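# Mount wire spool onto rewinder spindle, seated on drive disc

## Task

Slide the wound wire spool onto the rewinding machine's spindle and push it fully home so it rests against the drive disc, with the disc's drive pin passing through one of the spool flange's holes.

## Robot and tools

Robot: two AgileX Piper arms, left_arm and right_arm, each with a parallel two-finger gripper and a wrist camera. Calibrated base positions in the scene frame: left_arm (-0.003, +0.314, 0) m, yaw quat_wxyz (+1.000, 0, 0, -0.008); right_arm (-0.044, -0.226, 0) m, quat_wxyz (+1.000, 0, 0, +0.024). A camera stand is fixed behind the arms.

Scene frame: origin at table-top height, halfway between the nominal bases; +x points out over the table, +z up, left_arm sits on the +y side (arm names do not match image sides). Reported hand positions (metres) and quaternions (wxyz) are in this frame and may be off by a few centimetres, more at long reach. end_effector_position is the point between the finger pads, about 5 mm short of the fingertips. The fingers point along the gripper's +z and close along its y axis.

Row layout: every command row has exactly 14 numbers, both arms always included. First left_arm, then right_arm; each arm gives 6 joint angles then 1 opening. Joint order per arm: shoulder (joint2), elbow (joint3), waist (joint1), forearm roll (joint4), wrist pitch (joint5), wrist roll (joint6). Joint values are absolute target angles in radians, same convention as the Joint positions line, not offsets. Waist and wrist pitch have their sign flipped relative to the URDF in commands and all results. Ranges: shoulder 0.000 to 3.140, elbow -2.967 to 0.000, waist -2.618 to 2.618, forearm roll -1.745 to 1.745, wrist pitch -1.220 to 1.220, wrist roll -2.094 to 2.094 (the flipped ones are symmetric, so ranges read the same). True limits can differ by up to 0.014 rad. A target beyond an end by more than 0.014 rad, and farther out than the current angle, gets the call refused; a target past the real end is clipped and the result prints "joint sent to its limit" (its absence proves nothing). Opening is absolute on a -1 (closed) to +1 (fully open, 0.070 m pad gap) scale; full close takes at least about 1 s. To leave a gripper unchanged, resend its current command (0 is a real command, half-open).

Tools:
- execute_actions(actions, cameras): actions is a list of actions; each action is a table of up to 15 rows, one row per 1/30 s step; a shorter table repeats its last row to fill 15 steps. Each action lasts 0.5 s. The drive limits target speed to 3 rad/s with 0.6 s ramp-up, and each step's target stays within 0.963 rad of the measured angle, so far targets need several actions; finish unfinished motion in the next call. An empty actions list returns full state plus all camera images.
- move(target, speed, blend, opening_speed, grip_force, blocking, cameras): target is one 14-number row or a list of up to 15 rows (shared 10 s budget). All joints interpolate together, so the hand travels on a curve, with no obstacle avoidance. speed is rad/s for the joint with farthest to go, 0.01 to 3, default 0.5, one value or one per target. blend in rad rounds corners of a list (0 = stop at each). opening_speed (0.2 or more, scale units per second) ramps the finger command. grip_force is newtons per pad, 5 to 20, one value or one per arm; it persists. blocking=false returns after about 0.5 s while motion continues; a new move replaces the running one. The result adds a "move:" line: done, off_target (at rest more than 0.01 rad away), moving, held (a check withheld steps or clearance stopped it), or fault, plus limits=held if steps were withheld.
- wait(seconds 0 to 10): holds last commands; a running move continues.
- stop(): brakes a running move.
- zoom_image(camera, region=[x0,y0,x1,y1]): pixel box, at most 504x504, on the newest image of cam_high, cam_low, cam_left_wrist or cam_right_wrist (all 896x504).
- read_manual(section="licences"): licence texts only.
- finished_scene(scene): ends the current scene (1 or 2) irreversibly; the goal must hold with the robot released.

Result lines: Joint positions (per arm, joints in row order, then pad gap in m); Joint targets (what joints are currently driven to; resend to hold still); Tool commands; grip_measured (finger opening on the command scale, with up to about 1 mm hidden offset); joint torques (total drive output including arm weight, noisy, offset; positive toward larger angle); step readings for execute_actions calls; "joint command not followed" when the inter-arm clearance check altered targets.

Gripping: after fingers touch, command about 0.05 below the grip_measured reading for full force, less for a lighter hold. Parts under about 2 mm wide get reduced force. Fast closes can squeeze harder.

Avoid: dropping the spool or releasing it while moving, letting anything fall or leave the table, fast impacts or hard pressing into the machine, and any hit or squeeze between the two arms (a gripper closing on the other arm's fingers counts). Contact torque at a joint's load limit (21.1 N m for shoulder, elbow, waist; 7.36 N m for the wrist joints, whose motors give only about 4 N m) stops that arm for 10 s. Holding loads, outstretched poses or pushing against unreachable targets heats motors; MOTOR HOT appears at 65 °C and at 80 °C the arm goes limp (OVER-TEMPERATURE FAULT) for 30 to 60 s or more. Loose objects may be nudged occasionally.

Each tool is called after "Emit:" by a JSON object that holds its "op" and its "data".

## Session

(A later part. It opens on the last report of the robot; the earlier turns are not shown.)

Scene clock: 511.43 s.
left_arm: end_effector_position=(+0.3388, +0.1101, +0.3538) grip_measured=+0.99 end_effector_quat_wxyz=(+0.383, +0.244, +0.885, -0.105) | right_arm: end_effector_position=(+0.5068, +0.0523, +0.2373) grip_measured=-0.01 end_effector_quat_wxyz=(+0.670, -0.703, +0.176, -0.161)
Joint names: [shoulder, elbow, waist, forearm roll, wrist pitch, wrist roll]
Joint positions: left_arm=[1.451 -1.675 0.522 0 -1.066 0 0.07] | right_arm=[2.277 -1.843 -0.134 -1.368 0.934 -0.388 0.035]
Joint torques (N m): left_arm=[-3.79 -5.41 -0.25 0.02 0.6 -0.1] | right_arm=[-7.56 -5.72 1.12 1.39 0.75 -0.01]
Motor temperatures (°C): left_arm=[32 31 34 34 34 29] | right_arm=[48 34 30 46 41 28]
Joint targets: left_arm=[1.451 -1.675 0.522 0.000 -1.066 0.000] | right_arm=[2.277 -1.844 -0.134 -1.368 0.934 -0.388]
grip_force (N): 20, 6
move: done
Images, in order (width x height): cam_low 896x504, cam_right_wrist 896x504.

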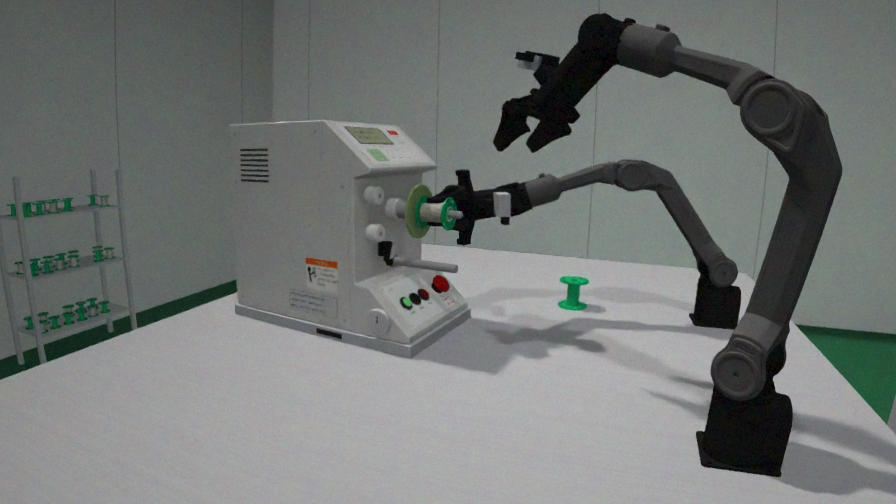

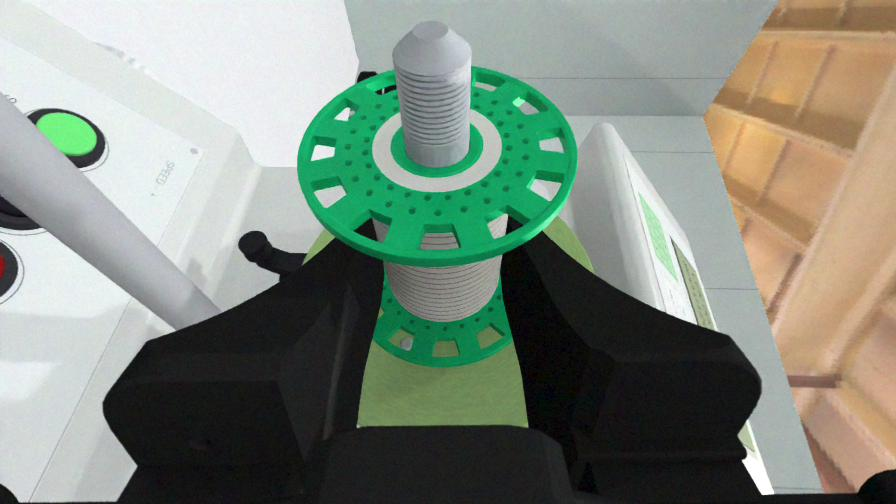

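Emit:
{"op": "move", "data": {"target": [1.4506,-1.6754,0.5216,0,-1.066,0,1,2.268,-1.8641,-0.1343,-1.4345,0.9141,-0.3408,-0.08], "speed": 0.08, "cameras": ["cam_low", "cam_right_wrist"]}}

Emit:
{"op": "zoom_image", "data": {"camera": "cam_right_wrist", "region": [340, 280, 560, 400]}}

Emit:
{"op": "zoom_image", "data": {"camera": "cam_low", "region": [380, 170, 500, 250]}}

Scene clock: 519.67 s.
left_arm: end_effector_position=(+0.3388, +0.1101, +0.3538) grip_measured=+0.99 end_effector_quat_wxyz=(+0.383, +0.244, +0.885, -0.105) | right_arm: end_effector_position=(+0.5069, +0.0517, +0.2377) grip_measured=+0.00 end_effector_quat_wxyz=(-0.655, +0.717, -0.173, +0.164)
Joint names: [shoulder, elbow, waist, forearm roll, wrist pitch, wrist roll]
Joint positions: left_arm=[1.451 -1.675 0.522 0 -1.066 0 0.07] | right_arm=[2.268 -1.864 -0.134 -1.435 0.914 -0.34 0.035]
Joint torques (N m): left_arm=[-3.79 -5.41 -0.24 0.02 0.6 -0.1] | right_arm=[-9.91 -8.97 0.19 2.24 0.94 -0.01]
Joint targets: left_arm=[1.451 -1.675 0.522 0.000 -1.066 0.000] | right_arm=[2.268 -1.864 -0.134 -1.435 0.914 -0.341]
grip_force (N): 20, 6
move: done
Images, in order (width x height): cam_low 896x504, cam_right_wrist 896x504.

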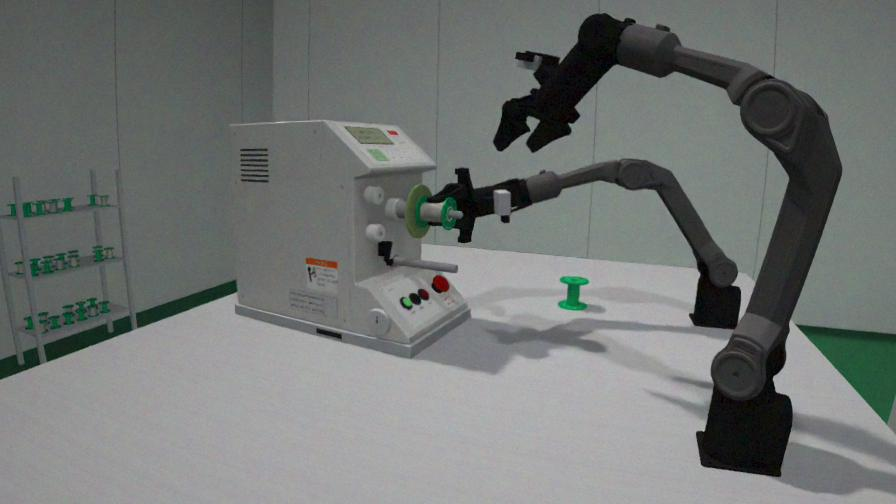

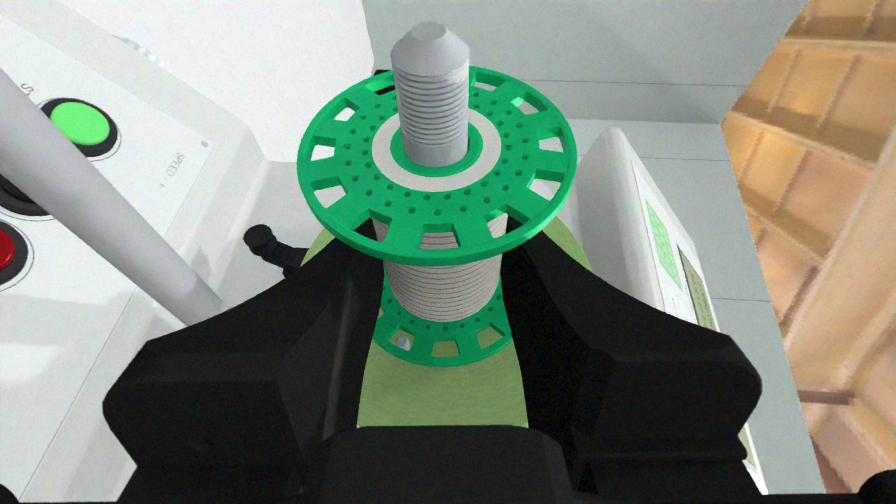

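Scaled by 2.291 from the camera's 896x504 image, which has a finer 1280x720 frame.

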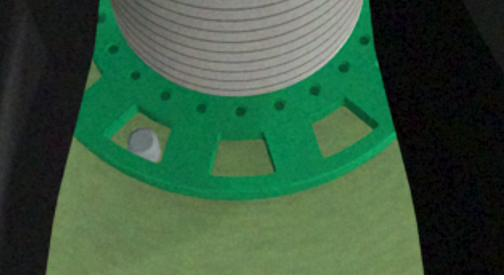

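Scaled by 4.200 from the camera's 896x504 image, which has a finer 1280x720 frame.

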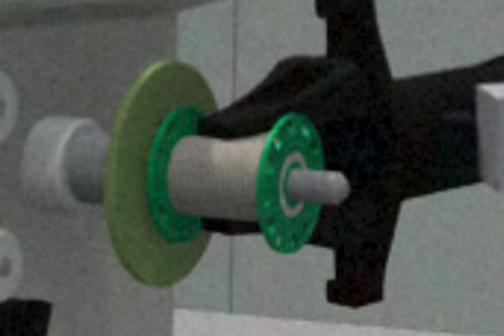

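Emit:
{"op": "move", "data": {"target": [1.4506,-1.6754,0.5216,0,-1.066,0,1,2.2738,-1.8748,-0.1333,-1.4385,0.9141,-0.3345,-0.08], "speed": 0.05, "cameras": ["cam_low", "cam_right_wrist"]}}

Emit:
{"op": "zoom_image", "data": {"camera": "cam_right_wrist", "region": [340, 280, 560, 400]}}

Emit:
{"op": "zoom_image", "data": {"camera": "cam_low", "region": [380, 170, 500, 250]}}

Scene clock: 521.17 s.
left_arm: end_effector_position=(+0.3388, +0.1101, +0.3538) grip_measured=+0.99 end_effector_quat_wxyz=(+0.383, +0.244, +0.885, -0.105) | right_arm: end_effector_position=(+0.5081, +0.0520, +0.2380) grip_measured=+0.00 end_effector_quat_wxyz=(-0.655, +0.717, -0.173, +0.164)
Joint names: [shoulder, elbow, waist, forearm roll, wrist pitch, wrist roll]
Joint positions: left_arm=[1.451 -1.675 0.522 0 -1.066 0 0.07] | right_arm=[2.273 -1.874 -0.134 -1.438 0.914 -0.335 0.035]
Joint torques (N m): left_arm=[-3.79 -5.4 -0.22 0.03 0.6 -0.1] | right_arm=[-9.42 -10.27 1.87 2.54 0.55 0.1]
Joint targets: left_arm=[1.451 -1.675 0.522 0.000 -1.066 0.000] | right_arm=[2.274 -1.875 -0.133 -1.439 0.914 -0.334]
grip_force (N): 20, 6
move: done
Images, in order (width x height): cam_low 896x504, cam_right_wrist 896x504.

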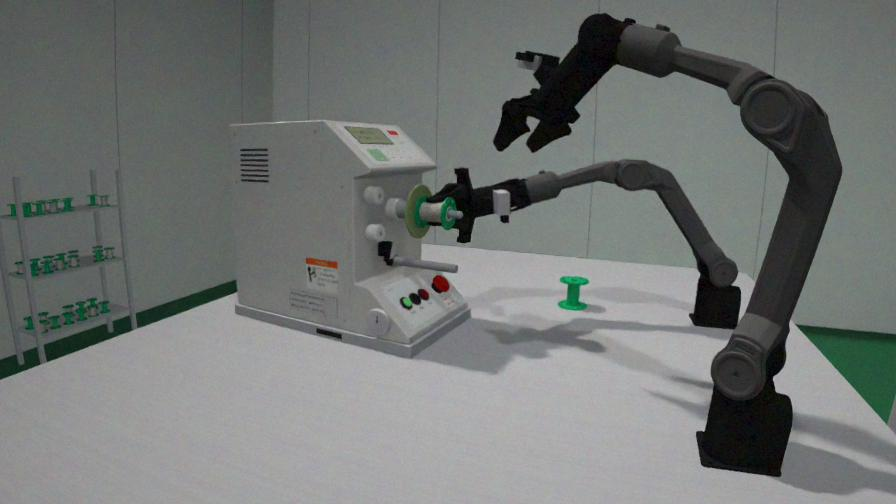

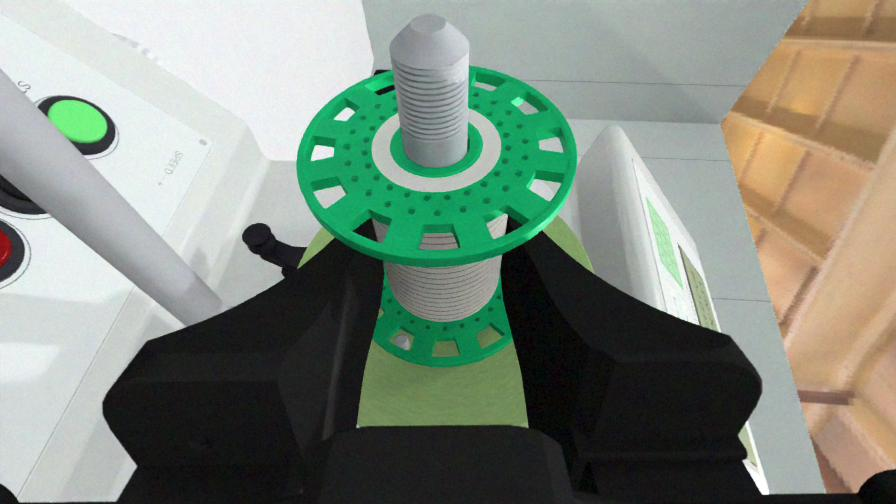

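Scaled by 2.291 from the camera's 896x504 image, which has a finer 1280x720 frame.

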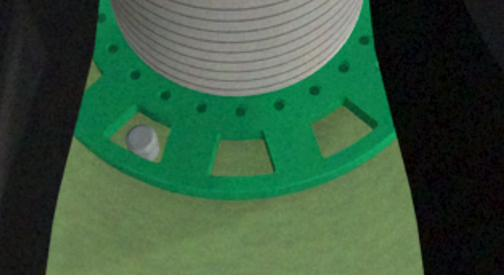

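Scaled by 4.200 from the camera's 896x504 image, which has a finer 1280x720 frame.

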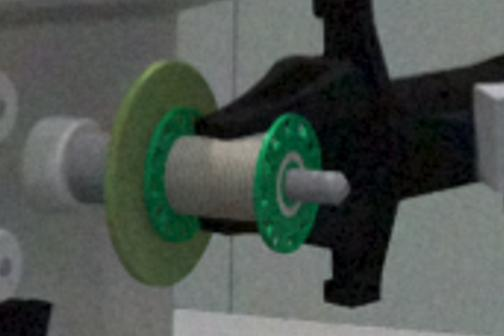

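Emit:
{"op": "move", "data": {"target": [1.4506,-1.6754,0.5216,0,-1.066,0,1,2.2815,-1.8889,-0.132,-1.4437,0.914,-0.3262,-0.08], "speed": 0.05, "cameras": ["cam_low", "cam_right_wrist"]}}

Emit:
{"op": "zoom_image", "data": {"camera": "cam_right_wrist", "region": [340, 280, 560, 400]}}

Emit:
{"op": "zoom_image", "data": {"camera": "cam_low", "region": [380, 170, 500, 250]}}

Scene clock: 522.87 s.
left_arm: end_effector_position=(+0.3388, +0.1101, +0.3538) grip_measured=+0.99 end_effector_quat_wxyz=(+0.383, +0.244, +0.885, -0.105) | right_arm: end_effector_position=(+0.5101, +0.0519, +0.2379) grip_measured=+0.00 end_effector_quat_wxyz=(-0.655, +0.717, -0.173, +0.164)
Joint names: [shoulder, elbow, waist, forearm roll, wrist pitch, wrist roll]
Joint positions: left_arm=[1.451 -1.675 0.522 0 -1.066 0 0.07] | right_arm=[2.282 -1.889 -0.133 -1.443 0.914 -0.327 0.035]
Joint torques (N m): left_arm=[-3.81 -5.4 -0.24 0.03 0.61 -0.1] | right_arm=[-9.45 -9.92 2.88 2.47 0.5 0.07]
Joint targets: left_arm=[1.451 -1.675 0.522 0.000 -1.066 0.000] | right_arm=[2.282 -1.889 -0.132 -1.444 0.914 -0.326]
grip_force (N): 20, 6
move: done
Images, in order (width x height): cam_low 896x504, cam_right_wrist 896x504.

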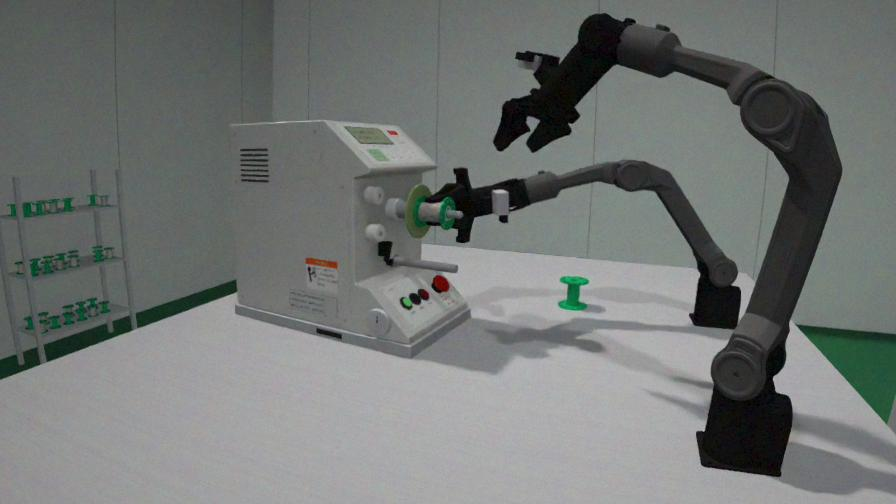

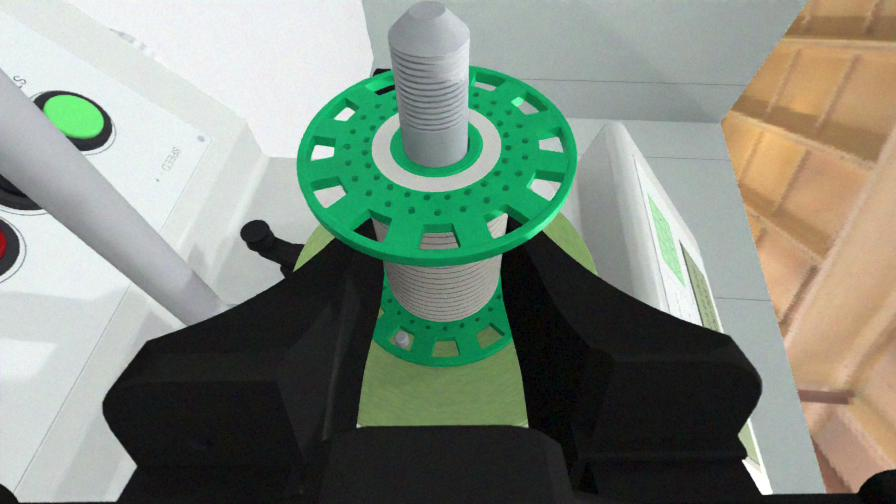

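Scaled by 2.291 from the camera's 896x504 image, which has a finer 1280x720 frame.

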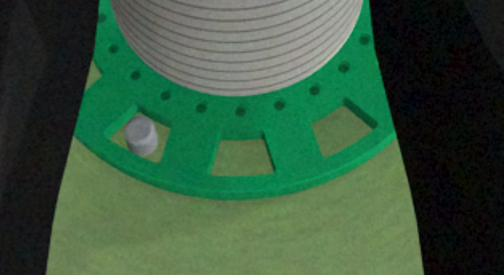

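Scaled by 4.200 from the camera's 896x504 image, which has a finer 1280x720 frame.

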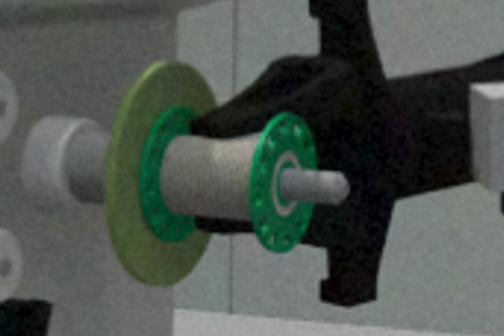

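Emit:
{"op": "move", "data": {"target": [1.4506,-1.6754,0.5216,0,-1.066,0,1,2.2892,-1.903,-0.1307,-1.4489,0.914,-0.3179,-0.08], "speed": 0.05, "cameras": ["cam_low", "cam_right_wrist"]}}

Emit:
{"op": "zoom_image", "data": {"camera": "cam_right_wrist", "region": [340, 280, 560, 400]}}

Emit:
{"op": "zoom_image", "data": {"camera": "cam_low", "region": [380, 170, 500, 250]}}

Scene clock: 525.27 s.
left_arm: end_effector_position=(+0.3388, +0.1101, +0.3538) grip_measured=+0.99 end_effector_quat_wxyz=(+0.383, +0.244, +0.885, -0.105) | right_arm: end_effector_position=(+0.5118, +0.0514, +0.2380) grip_measured=+0.00 end_effector_quat_wxyz=(-0.655, +0.717, -0.173, +0.164)
Joint names: [shoulder, elbow, waist, forearm roll, wrist pitch, wrist roll]
Joint positions: left_arm=[1.451 -1.675 0.522 0 -1.066 0 0.07] | right_arm=[2.289 -1.903 -0.131 -1.45 0.915 -0.318 0.035]
Joint torques (N m): left_arm=[-3.78 -5.4 -0.21 0.02 0.6 -0.1] | right_arm=[-8.71 -10.96 3.85 3.21 -1.31 -0.09]
Joint targets: left_arm=[1.451 -1.675 0.522 0.000 -1.066 0.000] | right_arm=[2.289 -1.903 -0.131 -1.449 0.914 -0.318]
grip_force (N): 20, 6
move: done
Images, in order (width x height): cam_low 896x504, cam_right_wrist 896x504.

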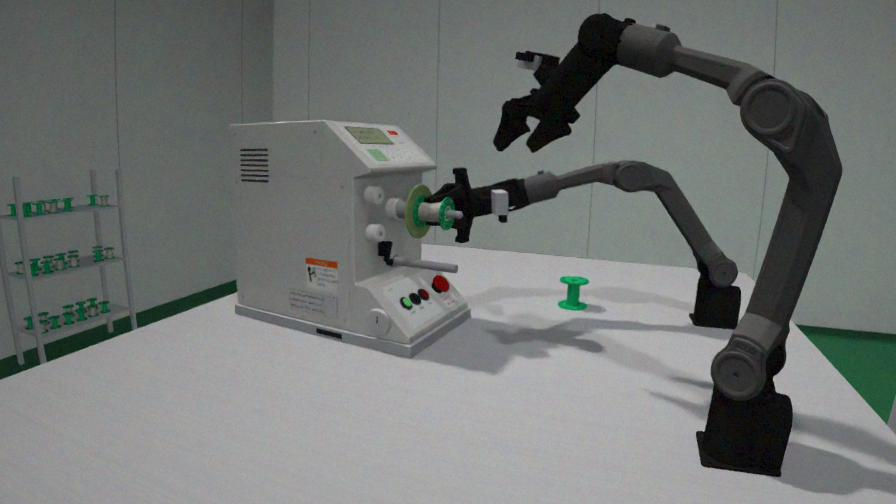

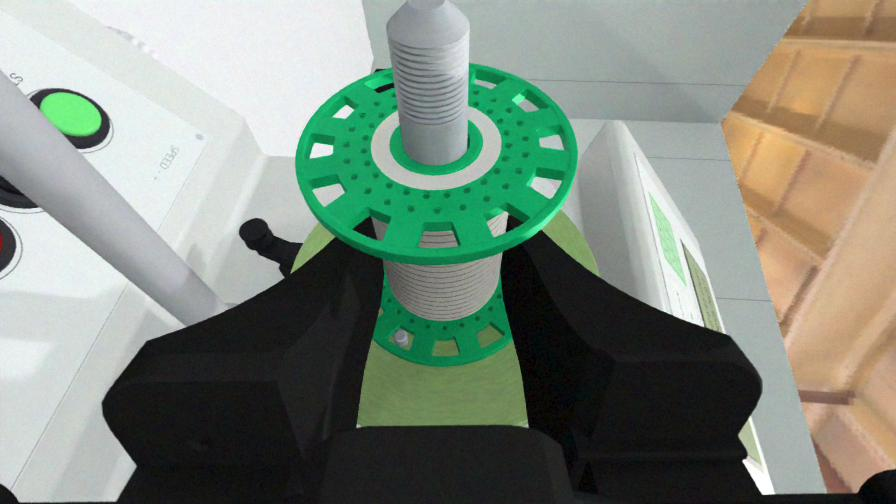

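Scaled by 2.291 from the camera's 896x504 image, which has a finer 1280x720 frame.

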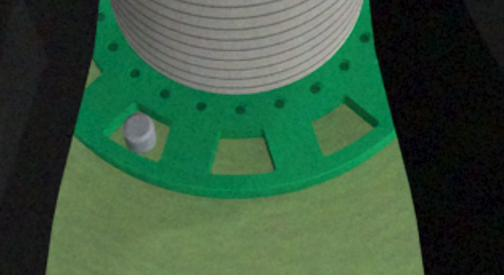

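Scaled by 4.200 from the camera's 896x504 image, which has a finer 1280x720 frame.

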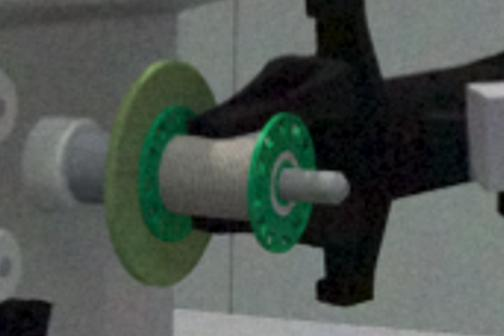

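Emit:
{"op": "move", "data": {"target": [1.4506,-1.6754,0.5216,0,-1.066,0,1,2.2969,-1.9171,-0.1312,-1.4541,0.914,-0.3096,-0.08], "speed": 0.05, "cameras": ["cam_low", "cam_right_wrist"]}}

Emit:
{"op": "zoom_image", "data": {"camera": "cam_right_wrist", "region": [340, 280, 560, 400]}}

Emit:
{"op": "zoom_image", "data": {"camera": "cam_low", "region": [380, 170, 500, 250]}}

Scene clock: 527.10 s.
left_arm: end_effector_position=(+0.3388, +0.1101, +0.3538) grip_measured=+0.99 end_effector_quat_wxyz=(+0.383, +0.244, +0.885, -0.105) | right_arm: end_effector_position=(+0.5137, +0.0517, +0.2379) grip_measured=+0.00 end_effector_quat_wxyz=(-0.655, +0.717, -0.173, +0.164)
Joint names: [shoulder, elbow, waist, forearm roll, wrist pitch, wrist roll]
Joint positions: left_arm=[1.451 -1.675 0.522 0 -1.066 0 0.07] | right_arm=[2.297 -1.917 -0.131 -1.454 0.914 -0.31 0.035]
Joint torques (N m): left_arm=[-3.77 -5.41 -0.21 0.03 0.6 -0.1] | right_arm=[-8.6 -10.66 3.39 2.92 -1.06 0.04]
Joint targets: left_arm=[1.451 -1.675 0.522 0.000 -1.066 0.000] | right_arm=[2.297 -1.917 -0.131 -1.454 0.914 -0.310]
grip_force (N): 20, 6
move: done
Images, in order (width x height): cam_low 896x504, cam_right_wrist 896x504.

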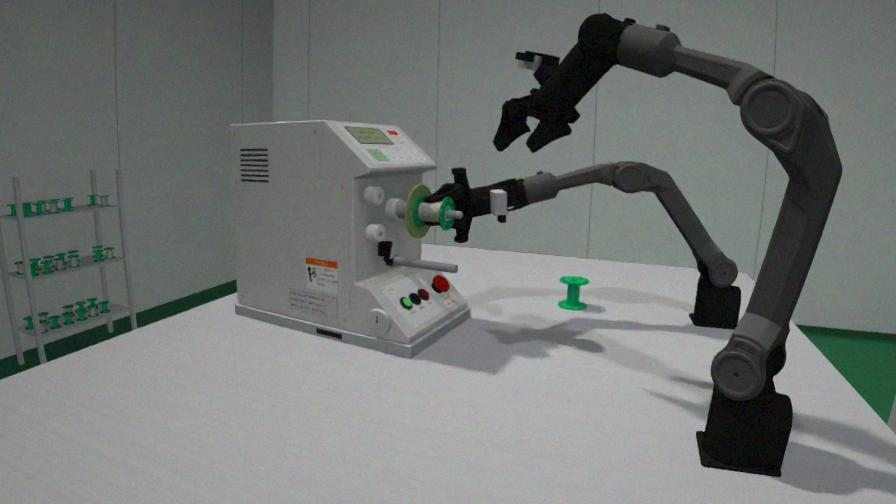

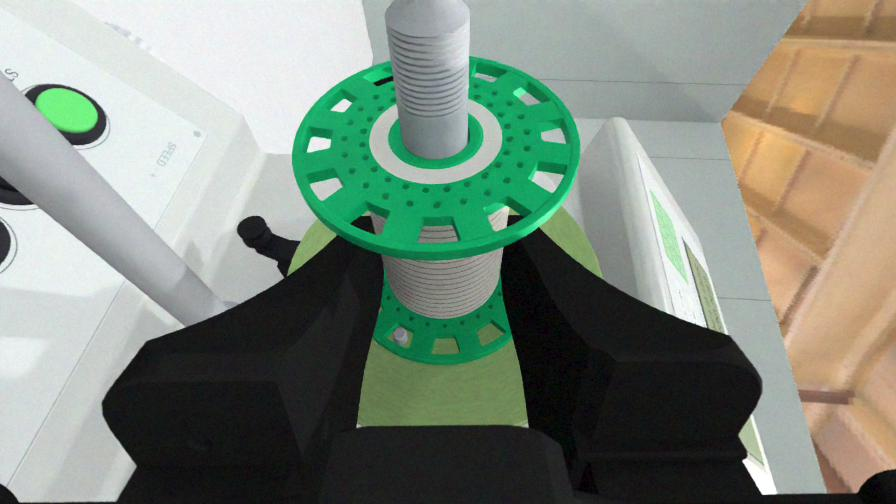

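Scaled by 2.291 from the camera's 896x504 image, which has a finer 1280x720 frame.

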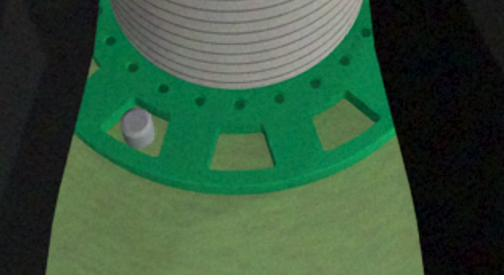

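Scaled by 4.200 from the camera's 896x504 image, which has a finer 1280x720 frame.

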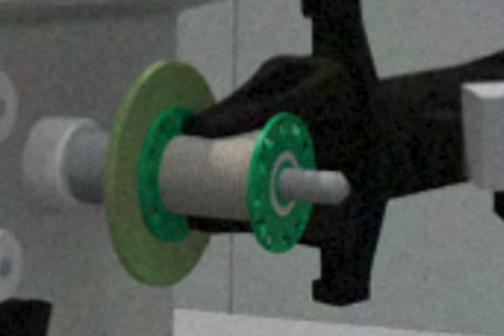

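Emit:
{"op": "move", "data": {"target": [1.4506,-1.6754,0.5216,0,-1.066,0,1,2.2969,-1.9171,-0.1312,-1.4541,0.914,-0.3096,0.3], "speed": 0.05, "opening_speed": 0.4, "cameras": ["cam_low", "cam_right_wrist"]}}

Emit:
{"op": "zoom_image", "data": {"camera": "cam_right_wrist", "region": [340, 280, 560, 400]}}

Emit:
{"op": "zoom_image", "data": {"camera": "cam_low", "region": [380, 170, 500, 250]}}

Scene clock: 530.67 s.
left_arm: end_effector_position=(+0.3388, +0.1101, +0.3538) grip_measured=+0.99 end_effector_quat_wxyz=(+0.383, +0.244, +0.885, -0.105) | right_arm: end_effector_position=(+0.5137, +0.0517, +0.2388) grip_measured=+0.30 end_effector_quat_wxyz=(-0.656, +0.716, -0.173, +0.164)
Joint names: [shoulder, elbow, waist, forearm roll, wrist pitch, wrist roll]
Joint positions: left_arm=[1.451 -1.675 0.522 0 -1.066 0 0.07] | right_arm=[2.296 -1.918 -0.131 -1.453 0.914 -0.31 0.046]
Joint torques (N m): left_arm=[-3.77 -5.4 -0.22 0.03 0.6 -0.1] | right_arm=[-6.5 -4.6 1.38 0.89 0.5 -0.04]
Joint targets: left_arm=[1.451 -1.675 0.522 0.000 -1.066 0.000] | right_arm=[2.297 -1.917 -0.131 -1.454 0.914 -0.310]
grip_force (N): 20, 6
move: done
Images, in order (width x height): cam_low 896x504, cam_right_wrist 896x504.

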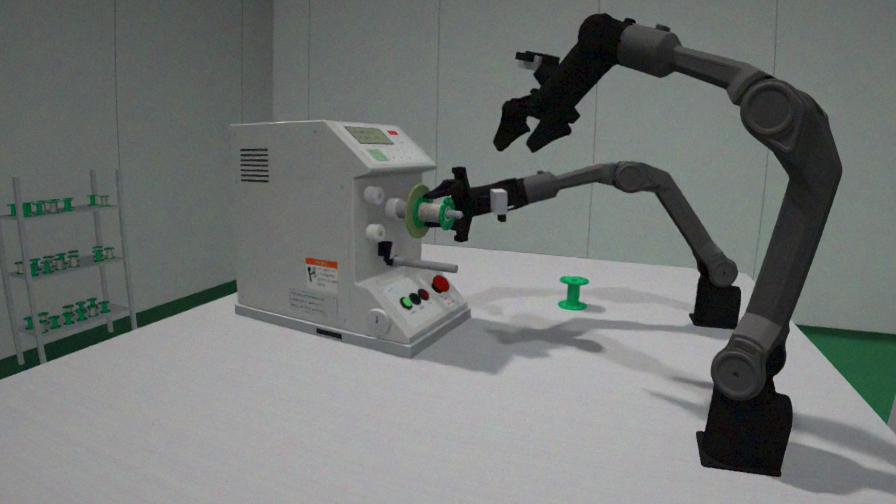

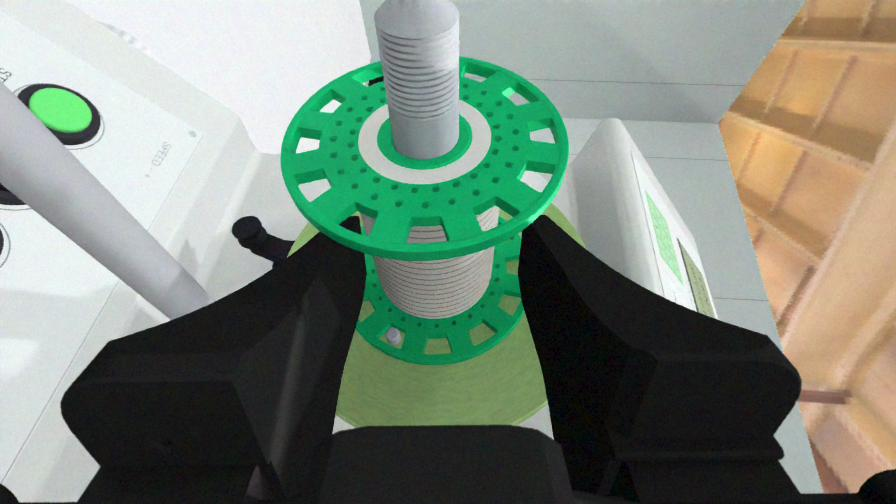

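Scaled by 2.291 from the camera's 896x504 image, which has a finer 1280x720 frame.

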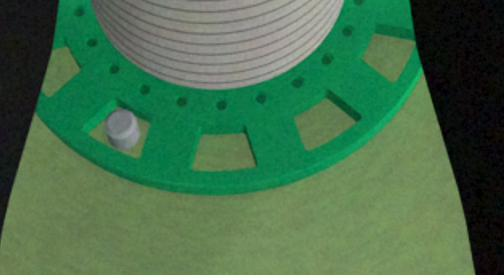

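Scaled by 4.200 from the camera's 896x504 image, which has a finer 1280x720 frame.

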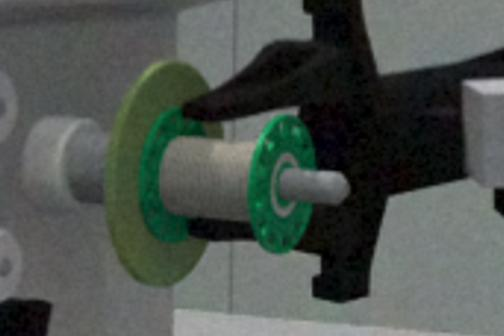

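Emit:
{"op": "move", "data": {"target": [[1.4506,-1.6754,0.5216,0,-1.066,0,1,2.2815,-1.8889,-0.1332,-1.4437,0.914,-0.3262,0.3],[1.4506,-1.6754,0.5216,0,-1.066,0,1,2.2815,-1.8889,-0.1332,-1.4437,0.914,-0.3262,1]], "speed": 0.05, "opening_speed": 0.8, "cameras": ["cam_low", "cam_right_wrist"]}}

Emit:
{"op": "zoom_image", "data": {"camera": "cam_low", "region": [380, 170, 500, 250]}}

Scene clock: 538.93 s.
left_arm: end_effector_position=(+0.3388, +0.1101, +0.3538) grip_measured=+0.99 end_effector_quat_wxyz=(+0.383, +0.244, +0.885, -0.105) | right_arm: end_effector_position=(+0.5100, +0.0519, +0.2378) grip_measured=+0.99 end_effector_quat_wxyz=(-0.655, +0.717, -0.173, +0.163)
Joint names: [shoulder, elbow, waist, forearm roll, wrist pitch, wrist roll]
Joint positions: left_arm=[1.451 -1.675 0.522 0 -1.066 0 0.07] | right_arm=[2.282 -1.889 -0.133 -1.444 0.914 -0.326 0.07]
Joint torques (N m): left_arm=[-3.77 -5.42 -0.22 0.03 0.6 -0.1] | right_arm=[-7.55 -5.94 0.03 0.9 0.53 0.03]
Joint targets: left_arm=[1.451 -1.675 0.522 0.000 -1.066 0.000] | right_arm=[2.281 -1.889 -0.133 -1.444 0.914 -0.326]
grip_force (N): 20, 6
move: done
Images, in order (width x height): cam_low 896x504, cam_right_wrist 896x504.

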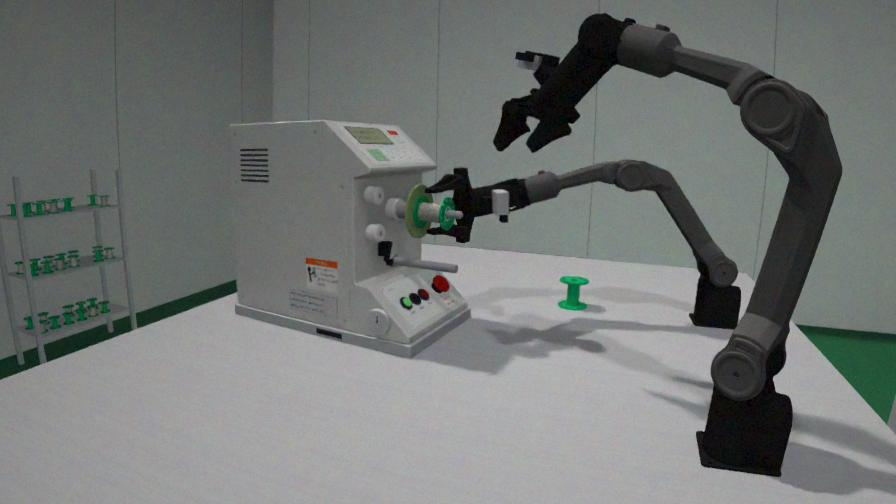

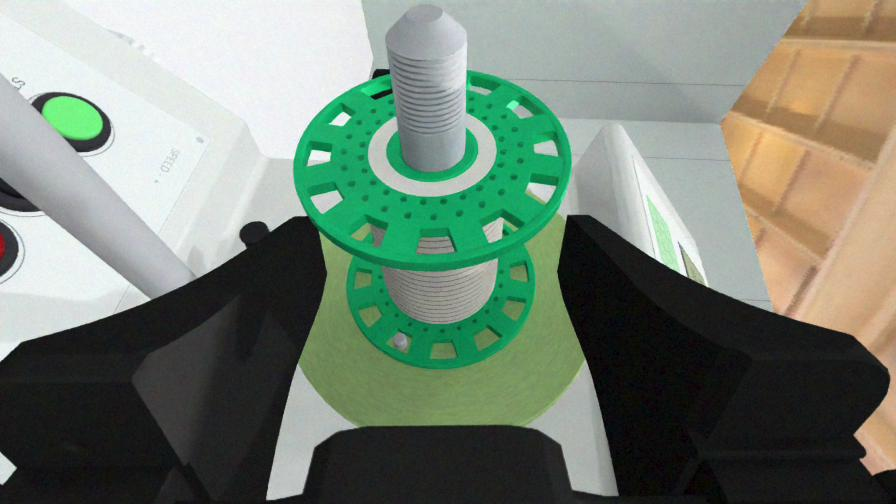

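Scaled by 4.200 from the camera's 896x504 image, which has a finer 1280x720 frame.

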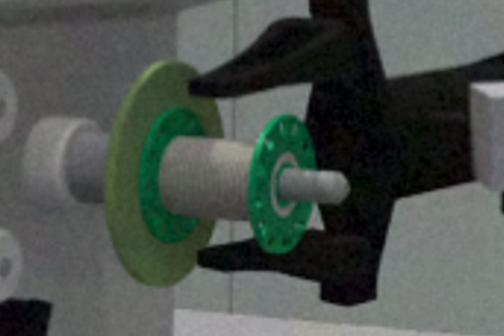

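Emit:
{"op": "move", "data": {"target": [[1.4506,-1.6754,0.5216,0,-1.066,0,1,2.1614,-1.6897,-0.0406,-1.4285,1.0107,-0.4075,1],[1.4506,-1.6754,0.5216,0,-1.066,0,1,2.0524,-1.5216,0.0853,-1.4553,1.1326,-0.4573,1],[1.4506,-1.6754,0.5216,0,-1.066,0,1,1.6,-1.3,0.3,-0.8,0.4,-0.3,1]], "speed": [0.15, 0.3, 0.7], "blend": [0.02, 0.05, 0], "cameras": ["cam_low", "cam_left_wrist", "cam_right_wrist"]}}

Emit:
{"op": "zoom_image", "data": {"camera": "cam_low", "region": [380, 170, 500, 250]}}

Scene clock: 543.13 s.
left_arm: end_effector_position=(+0.3388, +0.1101, +0.3538) grip_measured=+0.99 end_effector_quat_wxyz=(+0.383, +0.244, +0.885, -0.105) | right_arm: end_effector_position=(+0.4636, -0.2937, +0.3892) grip_measured=+0.99 end_effector_quat_wxyz=(+0.634, -0.359, +0.579, -0.367)
Joint names: [shoulder, elbow, waist, forearm roll, wrist pitch, wrist roll]
Joint positions: left_arm=[1.451 -1.675 0.522 0 -1.066 0 0.07] | right_arm=[1.598 -1.3 0.301 -0.8 0.4 -0.3 0.07]
Joint torques (N m): left_arm=[-3.77 -5.42 -0.24 0.03 0.6 -0.1] | right_arm=[-3.64 -5.36 -0.09 0.39 0.98 -0.09]
Joint targets: left_arm=[1.451 -1.675 0.522 0.000 -1.066 0.000] | right_arm=[1.600 -1.300 0.300 -0.800 0.400 -0.300]
grip_force (N): 20, 6
move: done
Images, in order (width x height): cam_low 896x504, cam_left_wrist 896x504, cam_right_wrist 896x504.

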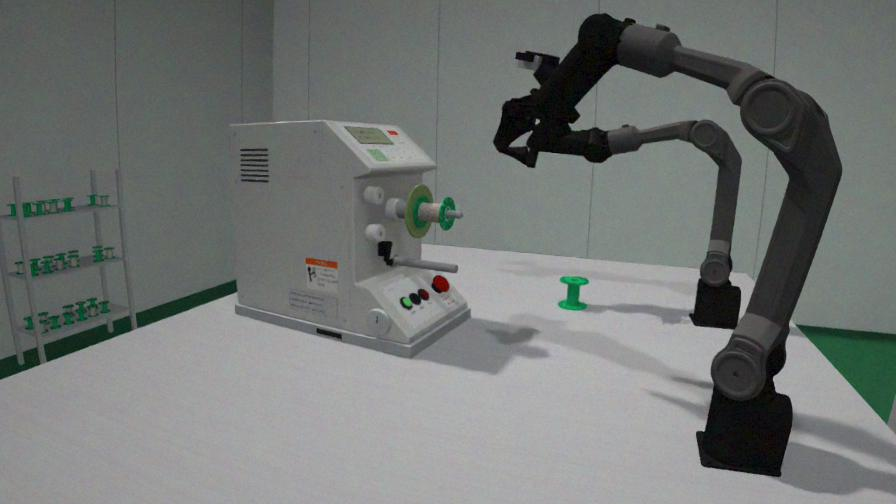

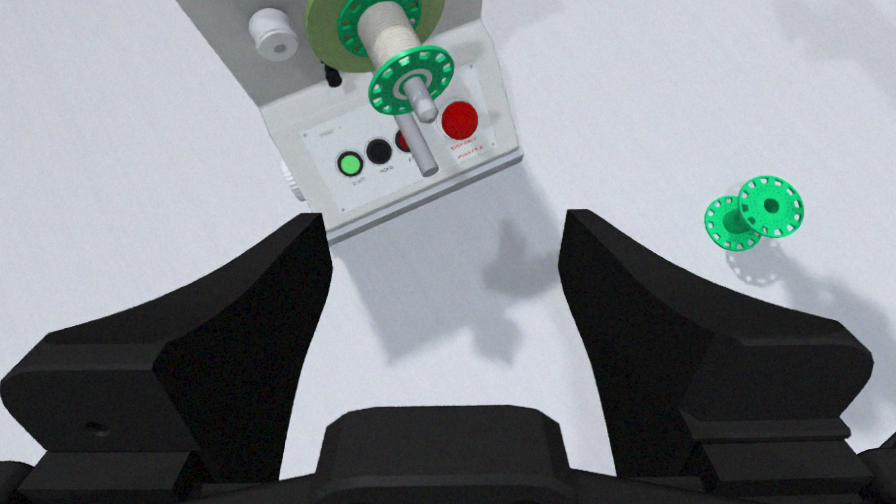

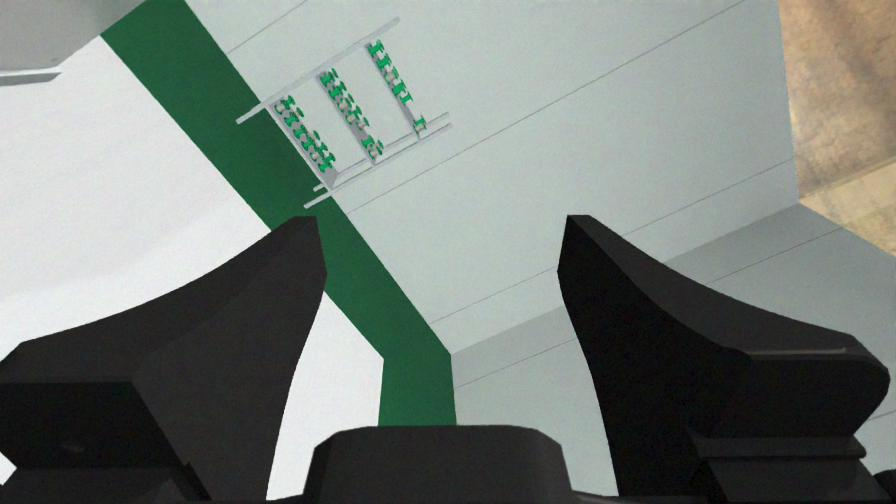

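Scaled by 4.200 from the camera's 896x504 image, which has a finer 1280x720 frame.

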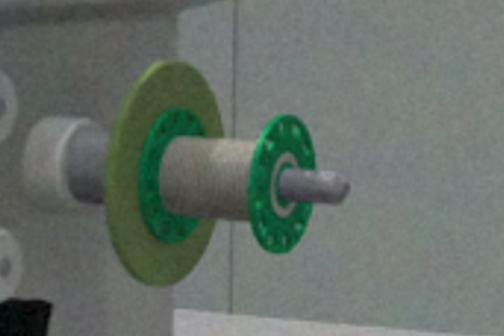

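Emit:
{"op": "zoom_image", "data": {"camera": "cam_left_wrist", "region": [290, 0, 470, 130]}}

Scaled by 2.800 from the camera's 896x504 image, which has a finer 1280x720 frame.

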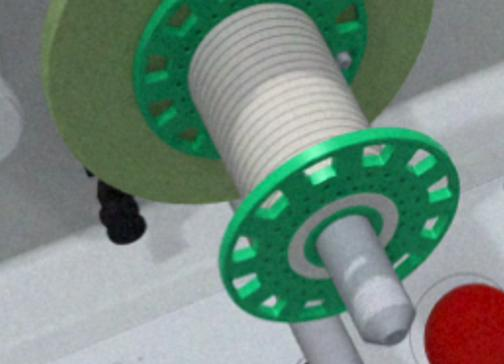

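Emit:
{"op": "finished_scene", "data": {"scene": 1}}

The scene is finished: the task was done.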